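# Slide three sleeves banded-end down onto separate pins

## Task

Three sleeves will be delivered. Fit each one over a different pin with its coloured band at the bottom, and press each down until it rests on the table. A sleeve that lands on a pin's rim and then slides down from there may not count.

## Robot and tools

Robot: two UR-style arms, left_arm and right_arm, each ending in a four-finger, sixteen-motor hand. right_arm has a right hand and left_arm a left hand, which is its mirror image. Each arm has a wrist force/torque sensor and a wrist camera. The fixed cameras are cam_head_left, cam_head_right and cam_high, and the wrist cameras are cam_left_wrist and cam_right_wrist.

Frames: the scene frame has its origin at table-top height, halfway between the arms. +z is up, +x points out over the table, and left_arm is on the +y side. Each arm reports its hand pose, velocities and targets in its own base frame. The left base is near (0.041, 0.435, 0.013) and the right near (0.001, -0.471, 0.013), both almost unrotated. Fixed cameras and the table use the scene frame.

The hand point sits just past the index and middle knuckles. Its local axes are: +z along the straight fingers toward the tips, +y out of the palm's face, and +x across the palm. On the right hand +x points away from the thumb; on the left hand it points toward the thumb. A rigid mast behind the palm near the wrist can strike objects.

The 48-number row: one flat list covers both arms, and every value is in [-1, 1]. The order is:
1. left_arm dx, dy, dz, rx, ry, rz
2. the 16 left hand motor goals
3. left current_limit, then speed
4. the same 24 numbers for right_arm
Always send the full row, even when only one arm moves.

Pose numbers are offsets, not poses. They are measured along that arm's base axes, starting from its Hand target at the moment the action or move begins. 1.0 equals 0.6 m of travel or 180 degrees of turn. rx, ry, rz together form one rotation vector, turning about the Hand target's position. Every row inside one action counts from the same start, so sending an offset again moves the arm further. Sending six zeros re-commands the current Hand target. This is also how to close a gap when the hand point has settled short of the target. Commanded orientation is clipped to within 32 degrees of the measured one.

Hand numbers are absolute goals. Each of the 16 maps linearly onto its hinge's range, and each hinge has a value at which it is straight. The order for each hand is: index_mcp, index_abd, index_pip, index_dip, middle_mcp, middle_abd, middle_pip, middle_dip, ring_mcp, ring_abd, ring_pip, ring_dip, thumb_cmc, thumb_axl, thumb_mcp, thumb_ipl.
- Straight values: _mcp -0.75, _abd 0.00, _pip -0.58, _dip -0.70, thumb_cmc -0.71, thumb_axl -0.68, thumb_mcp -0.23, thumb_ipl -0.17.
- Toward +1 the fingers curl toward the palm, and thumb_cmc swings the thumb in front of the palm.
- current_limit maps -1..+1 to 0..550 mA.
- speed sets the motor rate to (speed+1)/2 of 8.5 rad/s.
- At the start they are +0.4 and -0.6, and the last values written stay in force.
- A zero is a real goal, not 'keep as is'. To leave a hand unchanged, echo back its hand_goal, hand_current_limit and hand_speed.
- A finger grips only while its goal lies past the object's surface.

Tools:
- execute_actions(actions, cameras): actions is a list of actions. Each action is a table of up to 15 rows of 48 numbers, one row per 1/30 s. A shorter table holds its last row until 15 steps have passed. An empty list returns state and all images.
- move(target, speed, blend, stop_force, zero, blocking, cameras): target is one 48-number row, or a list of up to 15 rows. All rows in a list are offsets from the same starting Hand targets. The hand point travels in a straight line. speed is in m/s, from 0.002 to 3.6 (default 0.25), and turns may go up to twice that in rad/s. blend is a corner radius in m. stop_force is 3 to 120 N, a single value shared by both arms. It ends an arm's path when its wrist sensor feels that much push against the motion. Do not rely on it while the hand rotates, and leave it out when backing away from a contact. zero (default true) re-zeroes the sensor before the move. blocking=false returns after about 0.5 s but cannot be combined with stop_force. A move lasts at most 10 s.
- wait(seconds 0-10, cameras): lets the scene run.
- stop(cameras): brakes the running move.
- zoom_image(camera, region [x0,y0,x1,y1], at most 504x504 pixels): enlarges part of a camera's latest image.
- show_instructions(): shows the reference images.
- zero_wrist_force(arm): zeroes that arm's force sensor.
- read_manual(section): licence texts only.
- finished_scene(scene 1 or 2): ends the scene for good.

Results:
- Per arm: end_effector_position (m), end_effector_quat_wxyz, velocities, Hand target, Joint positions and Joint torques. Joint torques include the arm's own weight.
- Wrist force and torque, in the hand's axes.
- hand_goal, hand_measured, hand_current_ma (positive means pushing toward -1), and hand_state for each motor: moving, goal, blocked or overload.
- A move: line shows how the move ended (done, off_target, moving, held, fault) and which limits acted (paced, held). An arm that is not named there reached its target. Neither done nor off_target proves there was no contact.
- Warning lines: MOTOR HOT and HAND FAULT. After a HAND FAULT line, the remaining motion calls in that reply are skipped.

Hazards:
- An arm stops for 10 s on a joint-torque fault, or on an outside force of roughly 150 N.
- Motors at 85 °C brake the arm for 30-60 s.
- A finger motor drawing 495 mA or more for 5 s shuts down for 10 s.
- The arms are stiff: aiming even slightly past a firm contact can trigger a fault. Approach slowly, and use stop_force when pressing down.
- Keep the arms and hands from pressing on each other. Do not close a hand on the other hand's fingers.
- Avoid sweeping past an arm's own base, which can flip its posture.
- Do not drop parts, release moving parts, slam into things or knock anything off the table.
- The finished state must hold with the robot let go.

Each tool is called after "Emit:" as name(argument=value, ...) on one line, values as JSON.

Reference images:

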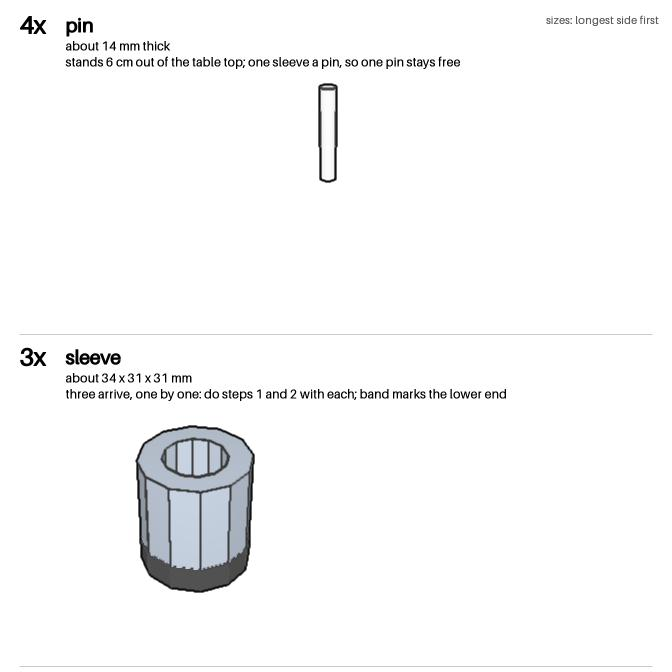

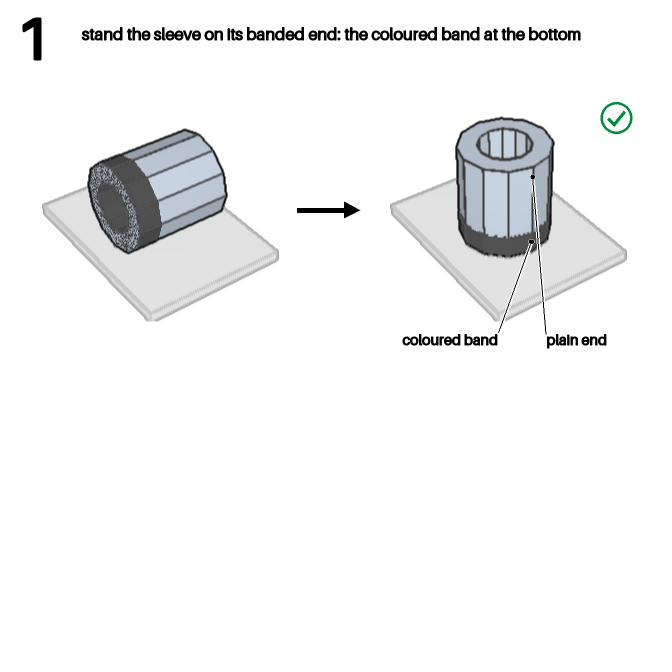

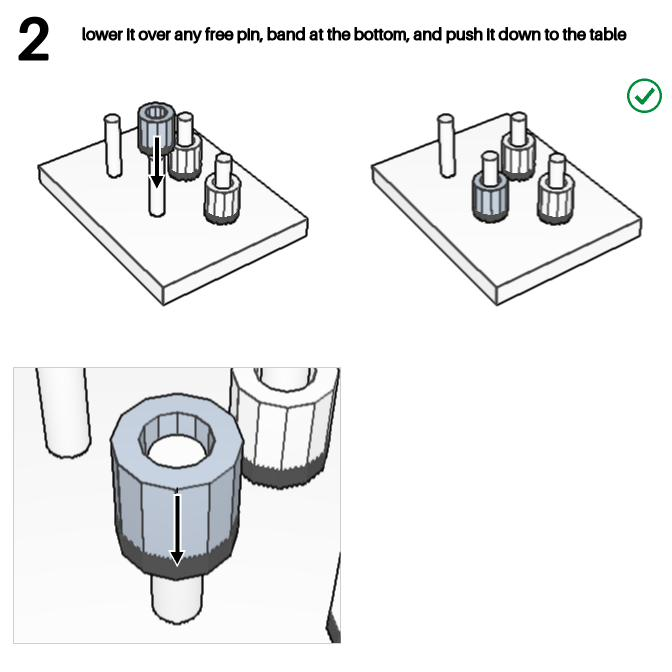

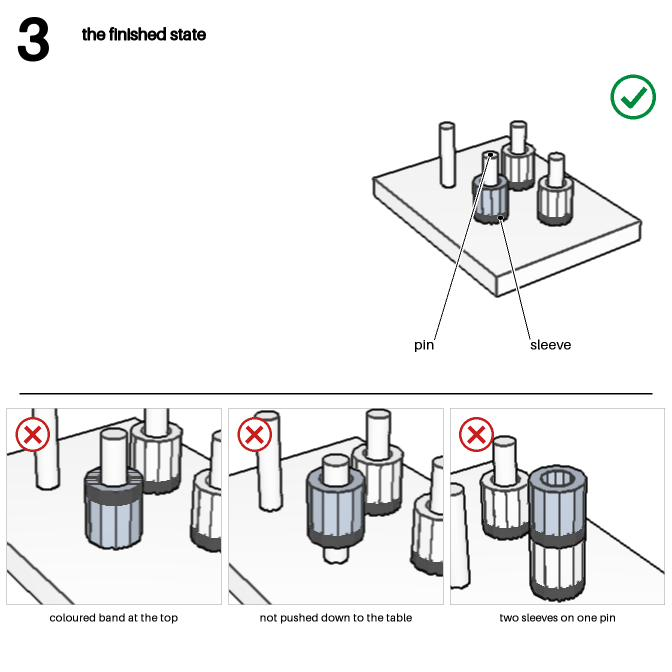

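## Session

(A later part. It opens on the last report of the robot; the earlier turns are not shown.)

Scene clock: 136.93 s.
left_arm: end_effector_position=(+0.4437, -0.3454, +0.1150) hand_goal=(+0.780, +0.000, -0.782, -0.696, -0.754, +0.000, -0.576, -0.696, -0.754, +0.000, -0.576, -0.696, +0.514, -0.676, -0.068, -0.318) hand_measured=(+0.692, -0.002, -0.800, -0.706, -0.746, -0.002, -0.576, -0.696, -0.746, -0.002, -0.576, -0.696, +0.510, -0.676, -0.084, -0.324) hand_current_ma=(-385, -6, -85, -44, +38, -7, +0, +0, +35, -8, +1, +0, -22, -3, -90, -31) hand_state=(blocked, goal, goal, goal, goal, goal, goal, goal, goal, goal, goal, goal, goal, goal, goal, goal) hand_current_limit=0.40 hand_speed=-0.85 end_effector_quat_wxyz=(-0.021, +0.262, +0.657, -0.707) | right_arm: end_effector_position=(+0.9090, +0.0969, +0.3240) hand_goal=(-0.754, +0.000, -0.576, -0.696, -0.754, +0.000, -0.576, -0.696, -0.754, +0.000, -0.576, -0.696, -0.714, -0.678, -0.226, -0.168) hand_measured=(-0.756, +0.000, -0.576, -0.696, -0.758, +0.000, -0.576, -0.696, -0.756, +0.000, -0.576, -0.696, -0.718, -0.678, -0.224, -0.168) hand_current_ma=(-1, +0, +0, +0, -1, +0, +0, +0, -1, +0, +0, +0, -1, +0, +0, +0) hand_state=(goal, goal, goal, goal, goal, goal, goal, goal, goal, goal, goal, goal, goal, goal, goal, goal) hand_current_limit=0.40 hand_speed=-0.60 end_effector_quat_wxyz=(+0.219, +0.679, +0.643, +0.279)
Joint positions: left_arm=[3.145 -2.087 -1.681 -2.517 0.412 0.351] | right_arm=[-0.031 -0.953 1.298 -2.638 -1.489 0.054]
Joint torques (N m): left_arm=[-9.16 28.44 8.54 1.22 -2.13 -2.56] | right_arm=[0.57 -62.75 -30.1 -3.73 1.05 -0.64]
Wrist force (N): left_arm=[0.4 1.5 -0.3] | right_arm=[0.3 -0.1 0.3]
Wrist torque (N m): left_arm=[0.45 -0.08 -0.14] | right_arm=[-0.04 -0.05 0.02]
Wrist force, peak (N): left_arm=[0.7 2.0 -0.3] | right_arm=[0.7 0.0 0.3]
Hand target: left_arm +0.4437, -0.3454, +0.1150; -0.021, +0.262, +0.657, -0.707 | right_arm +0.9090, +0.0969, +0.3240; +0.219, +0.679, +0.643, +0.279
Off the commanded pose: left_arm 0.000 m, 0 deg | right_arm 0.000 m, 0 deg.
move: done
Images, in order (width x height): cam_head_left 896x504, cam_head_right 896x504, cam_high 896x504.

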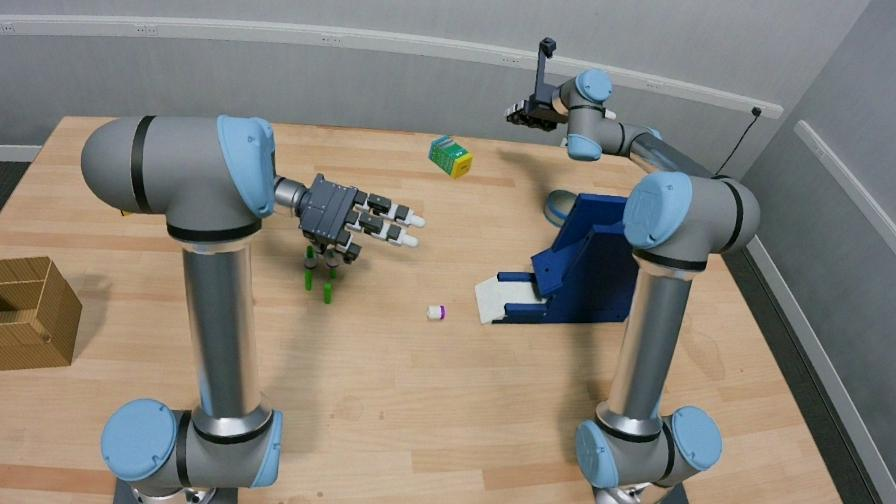

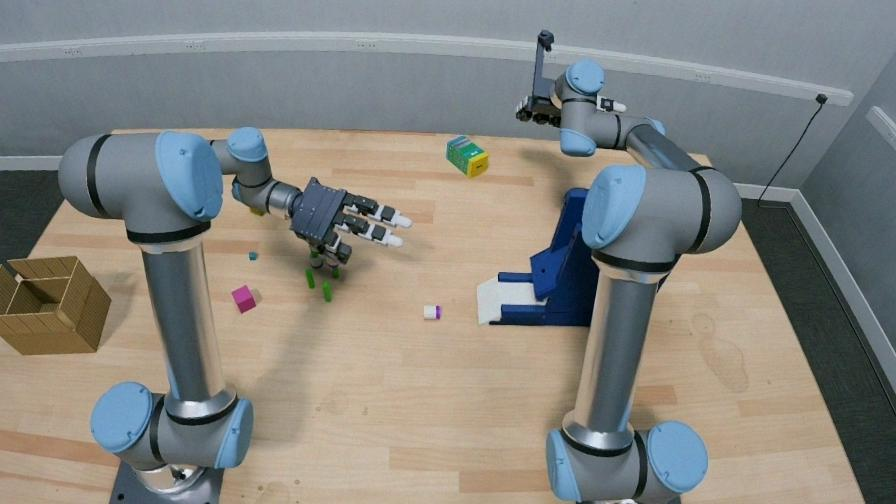

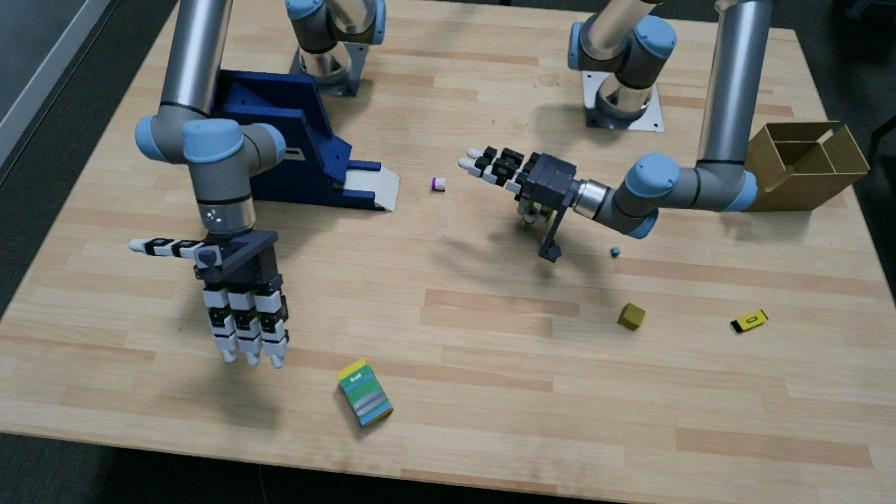

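Emit:
move(target=[0,0,-0.0917,0,0,0, 0.781,0,-0.781,-0.6957,-0.754,0,-0.576,-0.696,-0.754,0,-0.576,-0.696,0.5143,-0.6766,-0.0674,-0.3189,0.4,-0.85, 0,0,0,0,0,0,-0.754,0,-0.576,-0.696,-0.754,0,-0.576,-0.696,-0.754,0,-0.576,-0.696,-0.714,-0.678,-0.226,-0.168,0.4,-0.6], speed=0.04, stop_force=5)

Emit:
move(target=[0,0,-0.0117,0,0,0, 0.781,0,-0.781,-0.6957,-0.754,0,-0.576,-0.696,-0.754,0,-0.576,-0.696,0.5143,-0.6766,-0.0674,-0.3189,0.4,-0.85, 0,0,0,0,0,0,-0.754,0,-0.576,-0.696,-0.754,0,-0.576,-0.696,-0.754,0,-0.576,-0.696,-0.714,-0.678,-0.226,-0.168,0.4,-0.6], speed=0.012, stop_force=6, cameras=["cam_head_left","cam_head_right","cam_high"])

Emit:
zoom_image(camera="cam_high", region=[495, 180, 575, 250])

Emit:
zoom_image(camera="cam_head_left", region=[290, 230, 370, 300])

Scene clock: 139.60 s.
left_arm: end_effector_position=(+0.4437, -0.3453, +0.0600) hand_goal=(+0.780, +0.000, -0.782, -0.696, -0.754, +0.000, -0.576, -0.696, -0.754, +0.000, -0.576, -0.696, +0.514, -0.676, -0.068, -0.318) hand_measured=(+0.694, -0.002, -0.802, -0.706, -0.746, -0.002, -0.576, -0.696, -0.746, -0.002, -0.576, -0.696, +0.510, -0.676, -0.084, -0.324) hand_current_ma=(-385, -6, -88, -44, +38, -7, +0, +0, +35, -8, +1, +0, -21, -3, -90, -31) hand_state=(blocked, goal, goal, goal, goal, goal, goal, goal, goal, goal, goal, goal, goal, goal, goal, goal) hand_current_limit=0.40 hand_speed=-0.85 end_effector_quat_wxyz=(-0.021, +0.262, +0.657, -0.707) | right_arm: end_effector_position=(+0.9090, +0.0969, +0.3240) hand_goal=(-0.754, +0.000, -0.576, -0.696, -0.754, +0.000, -0.576, -0.696, -0.754, +0.000, -0.576, -0.696, -0.714, -0.678, -0.226, -0.168) hand_measured=(-0.756, +0.000, -0.576, -0.696, -0.758, +0.000, -0.576, -0.696, -0.756, +0.000, -0.576, -0.696, -0.718, -0.678, -0.224, -0.168) hand_current_ma=(-1, +0, +0, +0, -1, +0, +0, +0, -1, +0, +0, +0, -1, +0, +0, +0) hand_state=(goal, goal, goal, goal, goal, goal, goal, goal, goal, goal, goal, goal, goal, goal, goal, goal) hand_current_limit=0.40 hand_speed=-0.60 end_effector_quat_wxyz=(+0.219, +0.679, +0.643, +0.279)
Joint positions: left_arm=[3.145 -2.17 -1.718 -2.397 0.412 0.351] | right_arm=[-0.031 -0.953 1.298 -2.638 -1.489 0.054]
Joint torques (N m): left_arm=[3.91 29.83 6.52 1.47 -1.08 -2.59] | right_arm=[0.74 -62.68 -29.68 -3.81 1.12 -0.63]
Wrist force (N): left_arm=[0.4 -0.1 0.2] | right_arm=[0.5 0.1 0.4]
Wrist torque (N m): left_arm=[0.41 -0.11 -0.17] | right_arm=[-0.02 -0.07 0.05]
Wrist force, peak (N): left_arm=[0.7 2.2 0.0] | right_arm=[0.5 0.0 0.5]
Hand target: left_arm +0.4437, -0.3454, +0.0600; -0.021, +0.262, +0.657, -0.707 | right_arm +0.9090, +0.0969, +0.3240; +0.219, +0.679, +0.643, +0.279
Off the commanded pose: left_arm 0.000 m, 0 deg | right_arm 0.000 m, 0 deg.
move: done

Scene clock: 140.97 s.
left_arm: end_effector_position=(+0.4437, -0.3454, +0.0563) hand_goal=(+0.780, +0.000, -0.782, -0.696, -0.754, +0.000, -0.576, -0.696, -0.754, +0.000, -0.576, -0.696, +0.514, -0.676, -0.068, -0.318) hand_measured=(+0.694, +0.000, -0.802, -0.706, -0.746, -0.002, -0.576, -0.696, -0.746, -0.002, -0.576, -0.696, +0.510, -0.676, -0.082, -0.326) hand_current_ma=(-385, -3, -90, -44, +38, -7, +0, +0, +35, -8, +1, +0, -14, -3, -83, -51) hand_state=(blocked, goal, goal, goal, goal, goal, goal, goal, goal, goal, goal, goal, goal, goal, goal, goal) hand_current_limit=0.40 hand_speed=-0.85 end_effector_quat_wxyz=(-0.021, +0.262, +0.657, -0.707) | right_arm: end_effector_position=(+0.9090, +0.0969, +0.3240) hand_goal=(-0.754, +0.000, -0.576, -0.696, -0.754, +0.000, -0.576, -0.696, -0.754, +0.000, -0.576, -0.696, -0.714, -0.678, -0.226, -0.168) hand_measured=(-0.756, +0.000, -0.576, -0.696, -0.758, +0.000, -0.576, -0.696, -0.756, +0.000, -0.576, -0.696, -0.718, -0.678, -0.224, -0.168) hand_current_ma=(-1, +0, +0, +0, -1, +0, +0, +0, -1, +0, +0, +0, -1, +0, +0, +0) hand_state=(goal, goal, goal, goal, goal, goal, goal, goal, goal, goal, goal, goal, goal, goal, goal, goal) hand_current_limit=0.40 hand_speed=-0.60 end_effector_quat_wxyz=(+0.219, +0.679, +0.643, +0.279)
Joint positions: left_arm=[3.145 -2.176 -1.72 -2.389 0.412 0.351] | right_arm=[-0.031 -0.953 1.298 -2.638 -1.489 0.054]
Joint torques (N m): left_arm=[4.35 41.88 19.91 -1.92 -1.95 -1.31] | right_arm=[0.38 -62.93 -29.6 -3.78 1.01 -0.73]
Wrist force (N): left_arm=[-0.2 -4.6 0.1] | right_arm=[0.2 0.0 0.3]
Wrist torque (N m): left_arm=[-0.05 -0.02 -0.29] | right_arm=[-0.03 -0.05 0.02]
Wrist force, peak (N): left_arm=[-1.2 -12.2 -0.5] | right_arm=[0.4 -0.1 0.6]
Hand target: left_arm +0.4437, -0.3454, +0.0563; -0.021, +0.262, +0.657, -0.707 (not the last commanded pose) | right_arm +0.9090, +0.0969, +0.3240; +0.219, +0.679, +0.643, +0.279
Off the commanded pose: left_arm 0.003 m, 0 deg | right_arm 0.000 m, 0 deg.
move: contact (left_arm)
Images, in order (width x height): cam_head_left 896x504, cam_head_right 896x504, cam_high 896x504.

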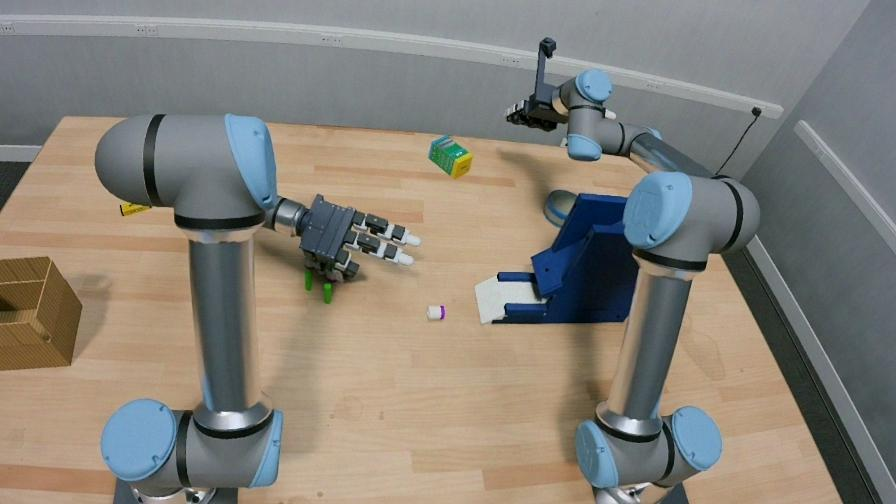

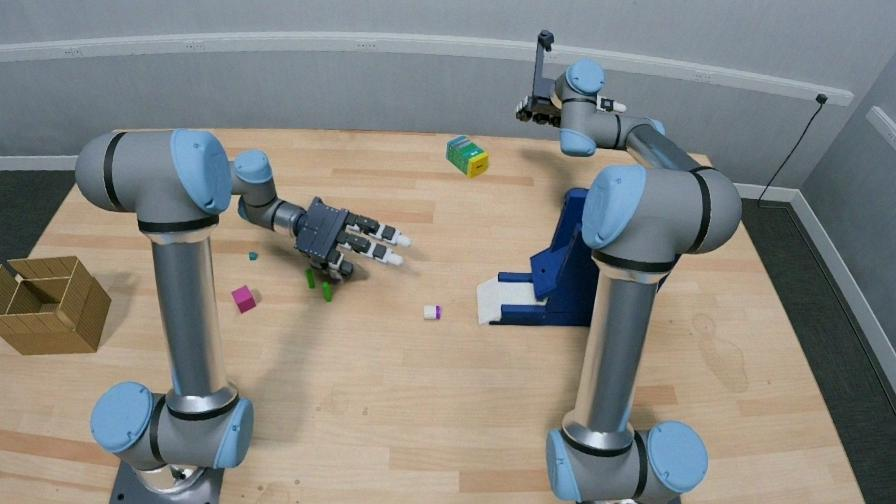

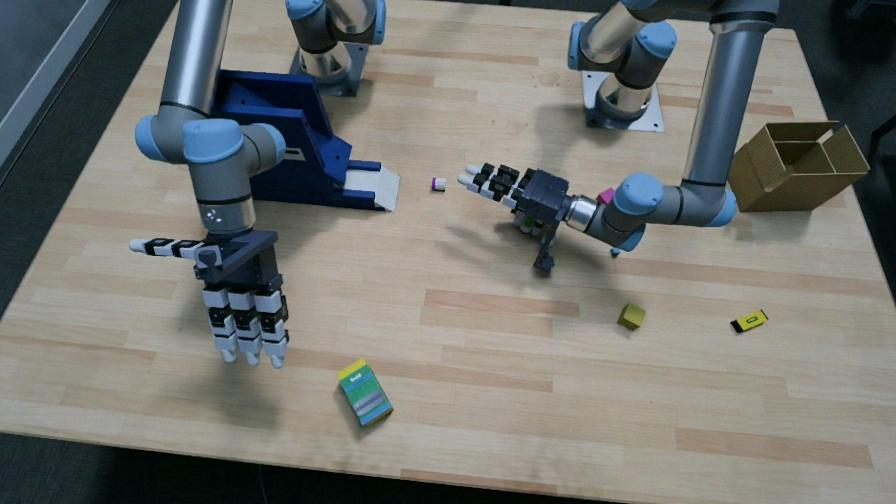

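Scaled by 6.300 from the camera's 896x504 image, which has a finer 1280x720 frame.

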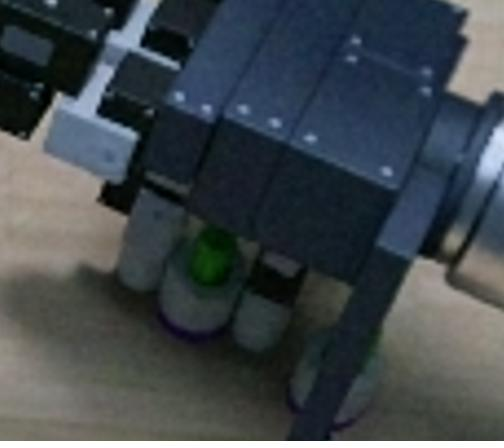

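Scaled by 6.300 from the camera's 896x504 image, which has a finer 1280x720 frame.

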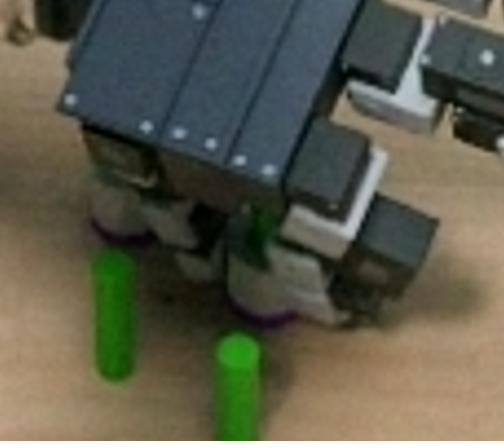

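Emit:
move(target=[[0,0,0.002,0,0,0, 0.52,0,-0.62,-0.6957,-0.754,0,-0.576,-0.696,-0.754,0,-0.576,-0.696,0.5143,-0.6766,-0.0674,-0.3189,0.4,-0.9, 0,0,0,0,0,0,-0.754,0,-0.576,-0.696,-0.754,0,-0.576,-0.696,-0.754,0,-0.576,-0.696,-0.714,-0.678,-0.226,-0.168,0.4,-0.6],[0.001,0.0024,0.003,0,0,0, 0.52,0,-0.62,-0.6957,-0.754,0,-0.576,-0.696,-0.754,0,-0.576,-0.696,0.5143,-0.6766,-0.0674,-0.3189,0.4,-0.9, 0,0,0,0,0,0,-0.754,0,-0.576,-0.696,-0.754,0,-0.576,-0.696,-0.754,0,-0.576,-0.696,-0.714,-0.678,-0.226,-0.168,0.4,-0.6],[0.001,0.0024,0.27,0,0,0, 0.52,0,-0.62,-0.6957,-0.754,0,-0.576,-0.696,-0.754,0,-0.576,-0.696,0.5143,-0.6766,-0.0674,-0.3189,0.4,-0.9, 0,0,0,0,0,0,-0.754,0,-0.576,-0.696,-0.754,0,-0.576,-0.696,-0.754,0,-0.576,-0.696,-0.714,-0.678,-0.226,-0.168,0.4,-0.6]], speed=[0.05,0.05,0.15], blend=[0,0.0005,0], cameras=["cam_head_left","cam_head_right","cam_high"])

Emit:
zoom_image(camera="cam_head_left", region=[290, 230, 370, 300])

Emit:
zoom_image(camera="cam_high", region=[495, 180, 575, 250])

Emit:
zoom_image(camera="cam_high", region=[360, 140, 460, 220])

Emit:
zoom_image(camera="cam_head_left", region=[400, 270, 500, 350])

Emit:
zoom_image(camera="cam_head_right", region=[400, 270, 500, 350])

Scene clock: 147.03 s.
left_arm: end_effector_position=(+0.4443, -0.3439, +0.2182) hand_goal=(+0.520, +0.000, -0.620, -0.696, -0.754, +0.000, -0.576, -0.696, -0.754, +0.000, -0.576, -0.696, +0.514, -0.676, -0.068, -0.318) hand_measured=(+0.524, +0.000, -0.622, -0.698, -0.746, -0.002, -0.576, -0.696, -0.746, -0.002, -0.576, -0.696, +0.510, -0.676, -0.072, -0.320) hand_current_ma=(+16, -3, -9, -12, +38, -7, +0, +0, +35, -8, +1, +0, -14, -3, -18, -11) hand_state=(goal, goal, goal, goal, goal, goal, goal, goal, goal, goal, goal, goal, goal, goal, goal, goal) hand_current_limit=0.40 hand_speed=-0.90 end_effector_quat_wxyz=(-0.021, +0.262, +0.657, -0.707) | right_arm: end_effector_position=(+0.9090, +0.0969, +0.3240) hand_goal=(-0.754, +0.000, -0.576, -0.696, -0.754, +0.000, -0.576, -0.696, -0.754, +0.000, -0.576, -0.696, -0.714, -0.678, -0.226, -0.168) hand_measured=(-0.756, +0.000, -0.576, -0.696, -0.758, +0.000, -0.576, -0.696, -0.756, +0.000, -0.576, -0.696, -0.718, -0.678, -0.224, -0.168) hand_current_ma=(-1, +0, +0, +0, -1, +0, +0, +0, -1, +0, +0, +0, -1, +0, +0, +0) hand_state=(goal, goal, goal, goal, goal, goal, goal, goal, goal, goal, goal, goal, goal, goal, goal, goal) hand_current_limit=0.40 hand_speed=-0.60 end_effector_quat_wxyz=(+0.219, +0.679, +0.643, +0.279)
Joint positions: left_arm=[3.148 -1.969 -1.561 -2.754 0.415 0.35] | right_arm=[-0.031 -0.953 1.298 -2.638 -1.489 0.054]
Joint torques (N m): left_arm=[9.9 39.37 24.58 -2.8 1.76 2.19] | right_arm=[1.15 -62.77 -30.65 -3.71 1.05 -0.79]
Wrist force (N): left_arm=[0.2 1.9 -0.7] | right_arm=[0.3 0.0 0.3]
Wrist torque (N m): left_arm=[0.53 -0.05 -0.28] | right_arm=[-0.02 -0.06 0.03]
Wrist force, peak (N): left_arm=[-0.2 -4.9 0.0] | right_arm=[0.8 0.0 0.3]
Hand target: left_arm +0.4443, -0.3439, +0.2183; -0.021, +0.262, +0.657, -0.707 | right_arm +0.9090, +0.0969, +0.3240; +0.219, +0.679, +0.643, +0.279
Off the commanded pose: left_arm 0.000 m, 0 deg | right_arm 0.000 m, 0 deg.
move: done
Images, in order (width x height): cam_head_left 896x504, cam_head_right 896x504, cam_high 896x504.

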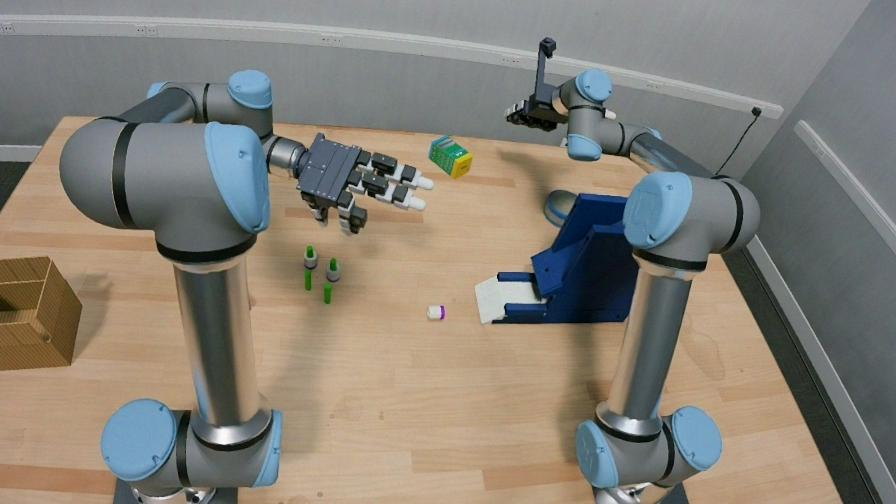

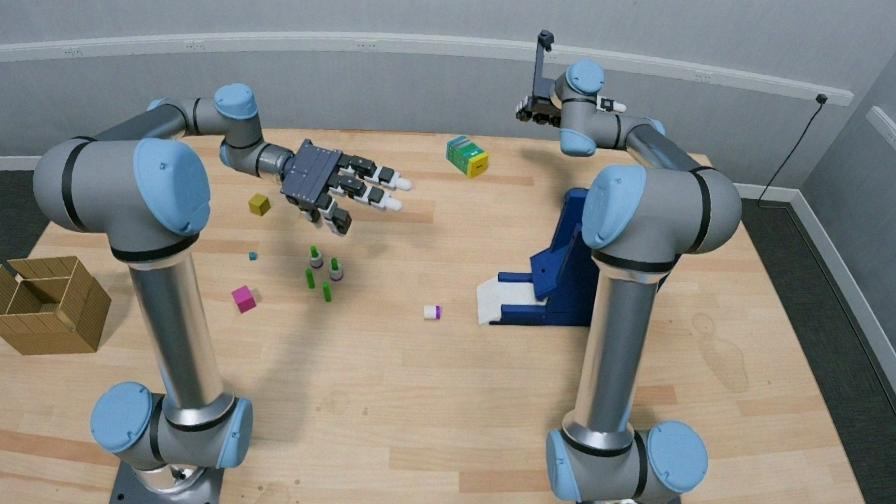

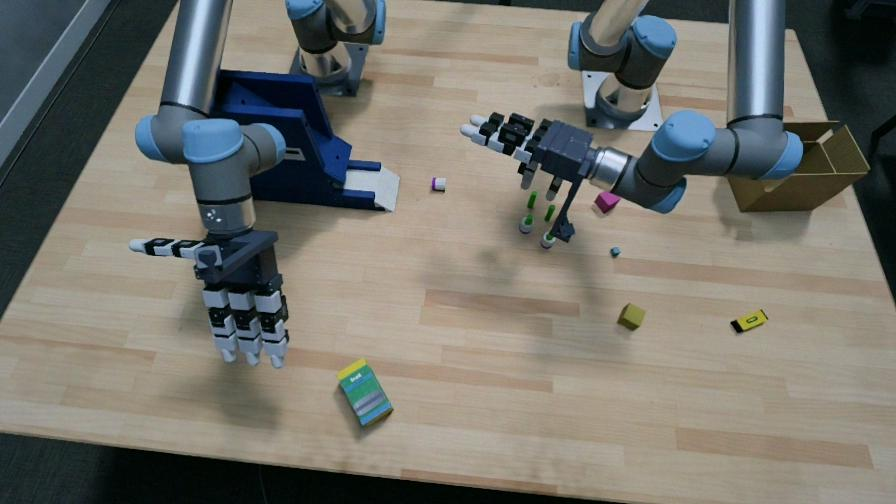

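Scaled by 6.300 from the camera's 896x504 image, which has a finer 1280x720 frame.

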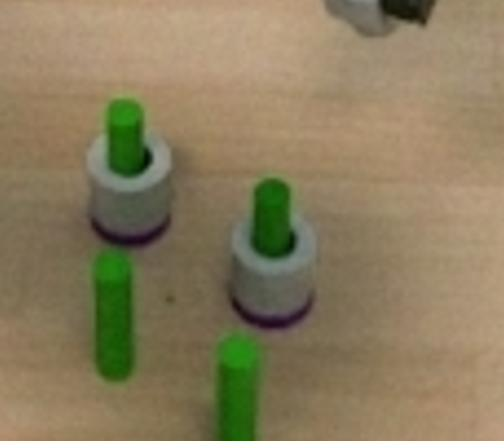

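Scaled by 6.300 from the camera's 896x504 image, which has a finer 1280x720 frame.

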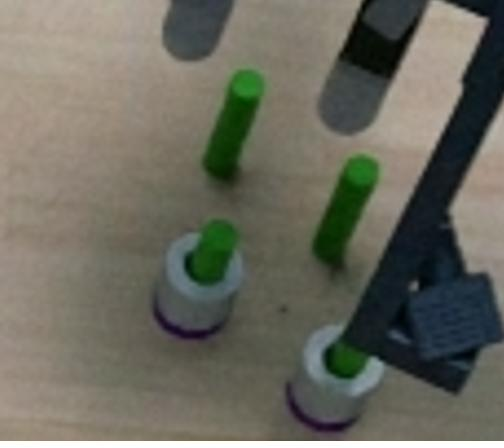

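Scaled by 5.040 from the camera's 896x504 image, which has a finer 1280x720 frame.

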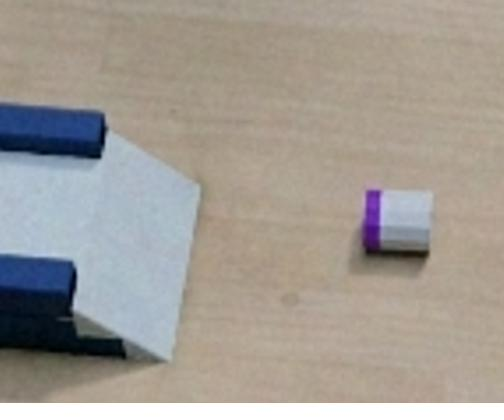

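Scaled by 5.040 from the camera's 896x504 image, which has a finer 1280x720 frame.

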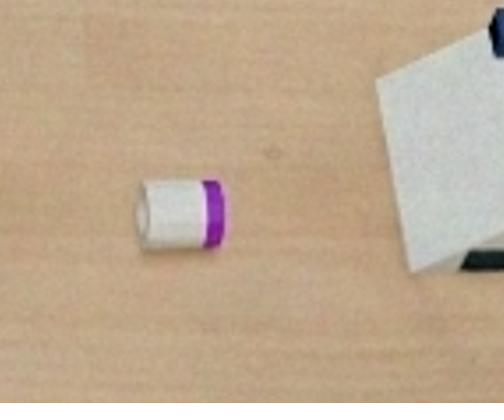

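Scaled by 5.040 from the camera's 896x504 image, which has a finer 1280x720 frame.

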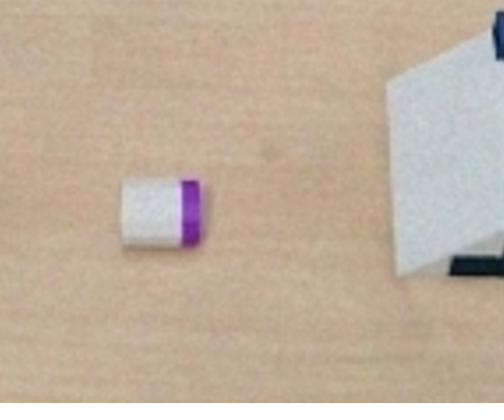

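Emit:
move(target=[[-0.231,-0.316,-0.1472,0,0,-0.3222, 0.3425,0,-0.4307,-0.6957,-0.754,0,-0.576,-0.696,-0.754,0,-0.576,-0.696,0.5143,-0.6766,-0.0674,-0.3189,0.4,-0.6, 0,0,0,0,0,0,-0.754,0,-0.576,-0.696,-0.754,0,-0.576,-0.696,-0.754,0,-0.576,-0.696,-0.714,-0.678,-0.226,-0.168,0.4,-0.6]], speed=0.35, cameras=["cam_head_left","cam_head_right","cam_high"])

Emit:
zoom_image(camera="cam_high", region=[380, 110, 480, 210])

Emit:
zoom_image(camera="cam_head_left", region=[380, 260, 500, 360])

Emit:
zoom_image(camera="cam_head_right", region=[380, 260, 500, 360])

Scene clock: 150.37 s.
left_arm: end_effector_position=(+0.3057, -0.5335, +0.1300) hand_goal=(+0.342, +0.000, -0.430, -0.696, -0.754, +0.000, -0.576, -0.696, -0.754, +0.000, -0.576, -0.696, +0.514, -0.676, -0.068, -0.318) hand_measured=(+0.348, +0.000, -0.432, -0.698, -0.746, -0.002, -0.576, -0.696, -0.746, -0.002, -0.576, -0.696, +0.510, -0.676, -0.070, -0.320) hand_current_ma=(+29, -3, -10, -12, +38, -7, +0, +0, +35, -8, +1, +0, -14, -3, -17, -11) hand_state=(goal, goal, goal, goal, goal, goal, goal, goal, goal, goal, goal, goal, goal, goal, goal, goal) hand_current_limit=0.40 hand_speed=-0.60 end_effector_quat_wxyz=(-0.361, +0.547, +0.448, -0.608) | right_arm: end_effector_position=(+0.9090, +0.0969, +0.3240) hand_goal=(-0.754, +0.000, -0.576, -0.696, -0.754, +0.000, -0.576, -0.696, -0.754, +0.000, -0.576, -0.696, -0.714, -0.678, -0.226, -0.168) hand_measured=(-0.756, +0.000, -0.576, -0.696, -0.758, +0.000, -0.576, -0.696, -0.756, +0.000, -0.576, -0.696, -0.718, -0.678, -0.224, -0.168) hand_current_ma=(-1, +0, +0, +0, -1, +0, +0, +0, -1, +0, +0, +0, -1, +0, +0, +0) hand_state=(goal, goal, goal, goal, goal, goal, goal, goal, goal, goal, goal, goal, goal, goal, goal, goal) hand_current_limit=0.40 hand_speed=-0.60 end_effector_quat_wxyz=(+0.219, +0.679, +0.643, +0.279)
Joint positions: left_arm=[2.581 -2.477 -0.942 -2.865 0.86 0.35] | right_arm=[-0.031 -0.953 1.298 -2.638 -1.489 0.054]
Joint torques (N m): left_arm=[-9.02 42.47 24.17 -3.74 1.85 2.37] | right_arm=[0.62 -63.13 -30.57 -3.82 1.09 -0.72]
Wrist force (N): left_arm=[0.6 1.5 -0.4] | right_arm=[0.4 -0.1 0.1]
Wrist torque (N m): left_arm=[0.43 -0.13 -0.21] | right_arm=[-0.03 -0.05 0.03]
Wrist force, peak (N): left_arm=[-0.2 2.3 0.5] | right_arm=[0.7 0.0 0.5]
Hand target: left_arm +0.3057, -0.5335, +0.1299; -0.361, +0.547, +0.448, -0.608 | right_arm +0.9090, +0.0969, +0.3240; +0.219, +0.679, +0.643, +0.279
Off the commanded pose: left_arm 0.000 m, 0 deg | right_arm 0.000 m, 0 deg.
move: done
Images, in order (width x height): cam_head_left 896x504, cam_head_right 896x504, cam_high 896x504.

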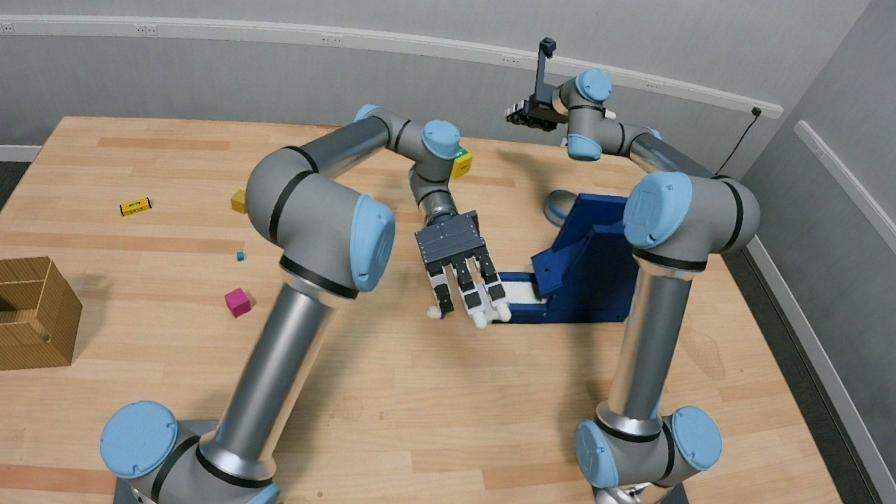

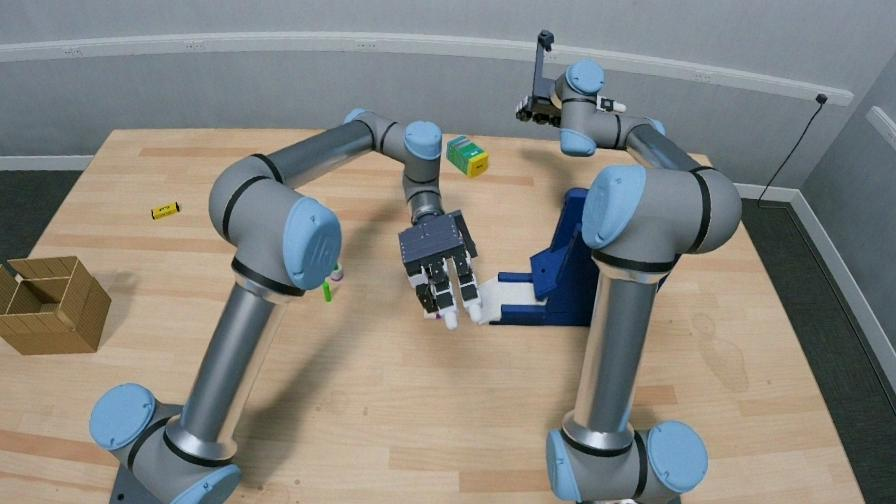

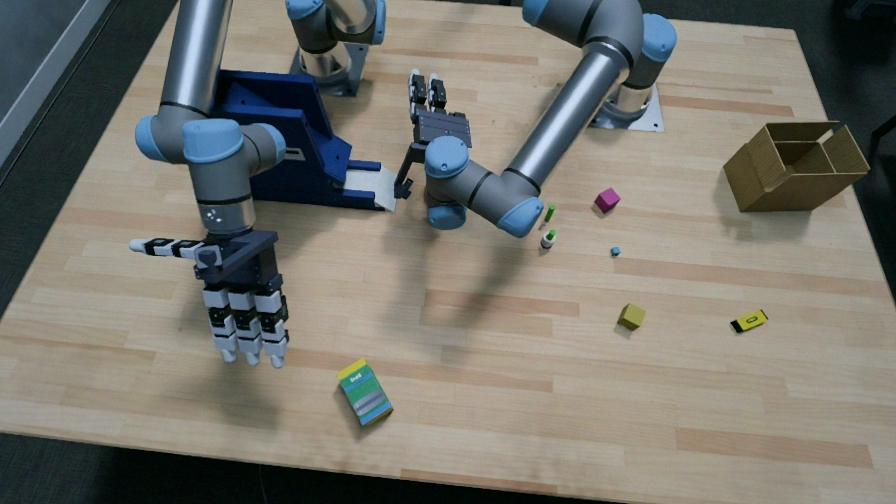

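Scaled by 5.040 from the camera's 896x504 image, which has a finer 1280x720 frame.

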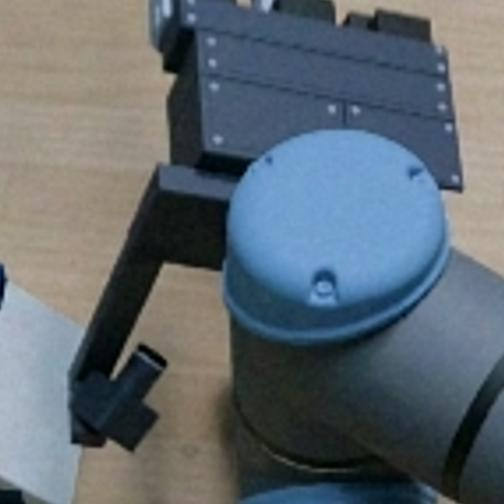

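Scaled by 4.200 from the camera's 896x504 image, which has a finer 1280x720 frame.

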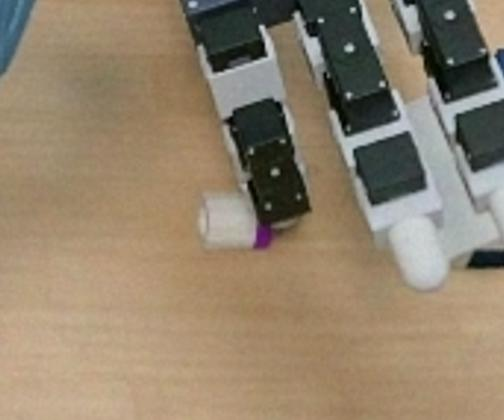

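Scaled by 4.200 from the camera's 896x504 image, which has a finer 1280x720 frame.

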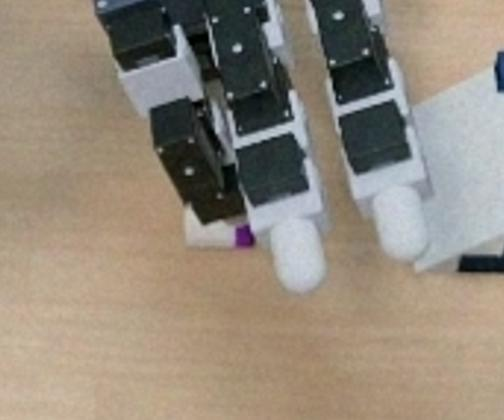

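Emit:
move(target=[[0,0,-0.05,0,0,0, 0.3425,0,-0.4307,-0.6957,-0.754,0,-0.576,-0.696,-0.754,0,-0.576,-0.696,0.5143,-0.6766,-0.0674,-0.3189,0.4,-0.6, 0,0,0,0,0,0,-0.754,0,-0.576,-0.696,-0.754,0,-0.576,-0.696,-0.754,0,-0.576,-0.696,-0.714,-0.678,-0.226,-0.168,0.4,-0.6]], speed=0.12, cameras=["cam_head_left","cam_head_right","cam_left_wrist"])

Emit:
zoom_image(camera="cam_head_left", region=[410, 285, 470, 335])

Emit:
zoom_image(camera="cam_head_right", region=[400, 285, 460, 335])

Scene clock: 152.07 s.
left_arm: end_effector_position=(+0.3057, -0.5335, +0.1000) hand_goal=(+0.342, +0.000, -0.430, -0.696, -0.754, +0.000, -0.576, -0.696, -0.754, +0.000, -0.576, -0.696, +0.514, -0.676, -0.068, -0.318) hand_measured=(+0.348, +0.000, -0.432, -0.698, -0.746, -0.002, -0.576, -0.696, -0.746, -0.002, -0.576, -0.696, +0.510, -0.676, -0.070, -0.320) hand_current_ma=(+29, -3, -10, -12, +38, -7, +0, +0, +35, -8, +1, +0, -14, -3, -17, -11) hand_state=(goal, goal, goal, goal, goal, goal, goal, goal, goal, goal, goal, goal, goal, goal, goal, goal) hand_current_limit=0.40 hand_speed=-0.60 end_effector_quat_wxyz=(-0.361, +0.547, +0.447, -0.608) | right_arm: end_effector_position=(+0.9090, +0.0969, +0.3240) hand_goal=(-0.754, +0.000, -0.576, -0.696, -0.754, +0.000, -0.576, -0.696, -0.754, +0.000, -0.576, -0.696, -0.714, -0.678, -0.226, -0.168) hand_measured=(-0.756, +0.000, -0.576, -0.696, -0.758, +0.000, -0.576, -0.696, -0.756, +0.000, -0.576, -0.696, -0.718, -0.678, -0.224, -0.168) hand_current_ma=(-1, +0, +0, +0, -1, +0, +0, +0, -1, +0, +0, +0, -1, +0, +0, +0) hand_state=(goal, goal, goal, goal, goal, goal, goal, goal, goal, goal, goal, goal, goal, goal, goal, goal) hand_current_limit=0.40 hand_speed=-0.60 end_effector_quat_wxyz=(+0.219, +0.679, +0.643, +0.279)
Joint positions: left_arm=[2.58 -2.503 -0.972 -2.808 0.86 0.35] | right_arm=[-0.031 -0.953 1.298 -2.638 -1.489 0.054]
Joint torques (N m): left_arm=[-8.29 42.73 9.88 0.48 -0.12 -0.01] | right_arm=[0.72 -63.21 -30.87 -3.8 1.13 -0.76]
Wrist force (N): left_arm=[0.6 1.5 -0.4] | right_arm=[0.1 -0.2 0.4]
Wrist torque (N m): left_arm=[0.43 -0.12 -0.22] | right_arm=[-0.07 -0.02 0.00]
Wrist force, peak (N): left_arm=[0.7 1.9 -0.4] | right_arm=[0.7 -0.2 0.3]
Hand target: left_arm +0.3057, -0.5335, +0.0999; -0.361, +0.547, +0.448, -0.608 | right_arm +0.9090, +0.0969, +0.3240; +0.219, +0.679, +0.643, +0.279
Off the commanded pose: left_arm 0.000 m, 0 deg | right_arm 0.000 m, 0 deg.
move: done
camera_calibration:
cam_left_wrist: T_world_to_cam=[[0.0581702, -0.544692, 0.836617, -0.424136], [0.676574, 0.637733, 0.368163, 0.0367491], [-0.734074, 0.544617, 0.405621, 0.591155], [0, 0, 0, 1]] pos_world=[0.43376, -0.576412, 0.101524]
Images, in order (width x height): cam_head_left 896x504, cam_head_right 896x504, cam_left_wrist 672x504.

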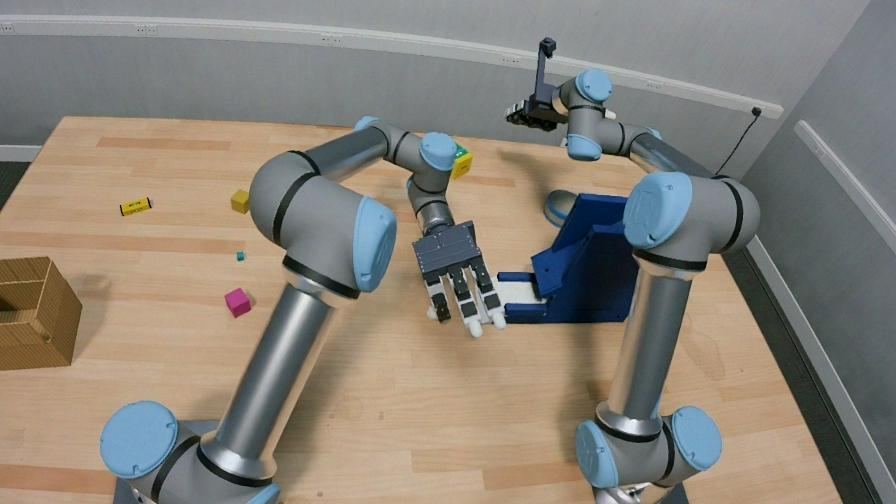

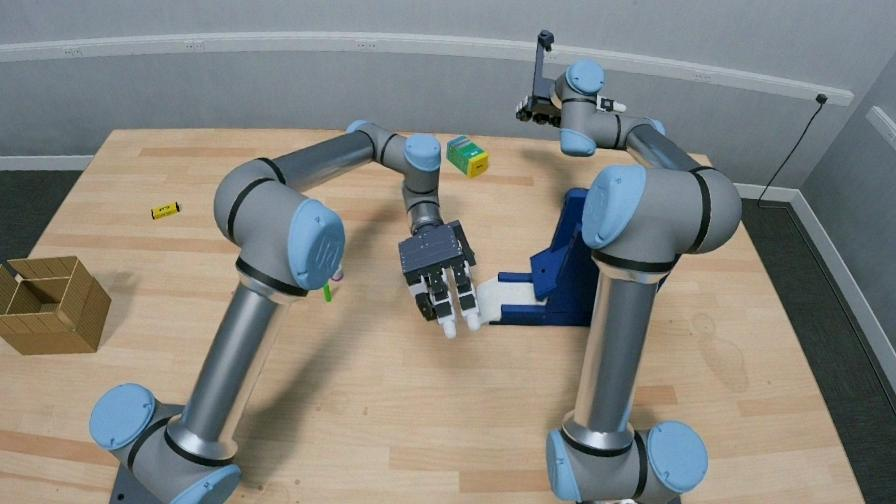

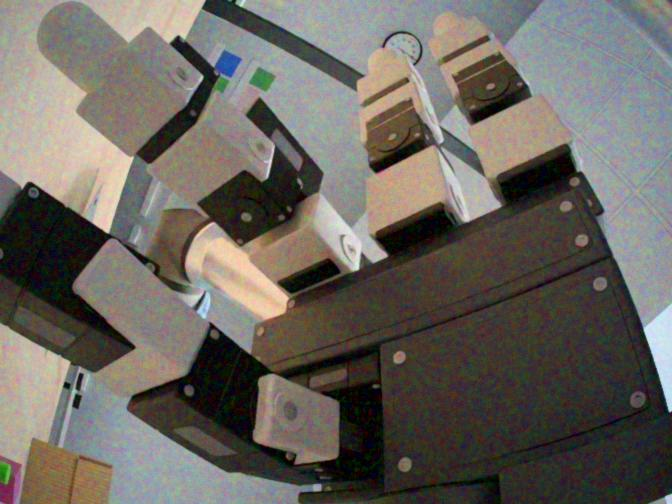

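Scaled by 8.400 from the camera's 896x504 image, which has a finer 1280x720 frame.

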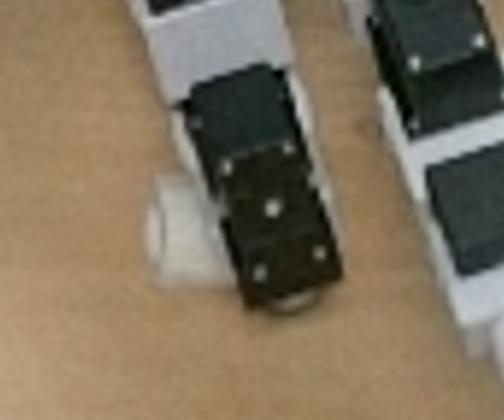

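Scaled by 8.400 from the camera's 896x504 image, which has a finer 1280x720 frame.

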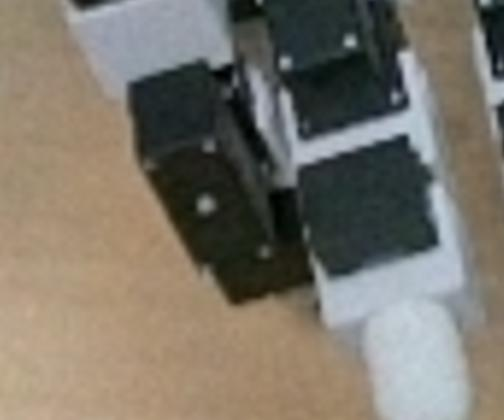

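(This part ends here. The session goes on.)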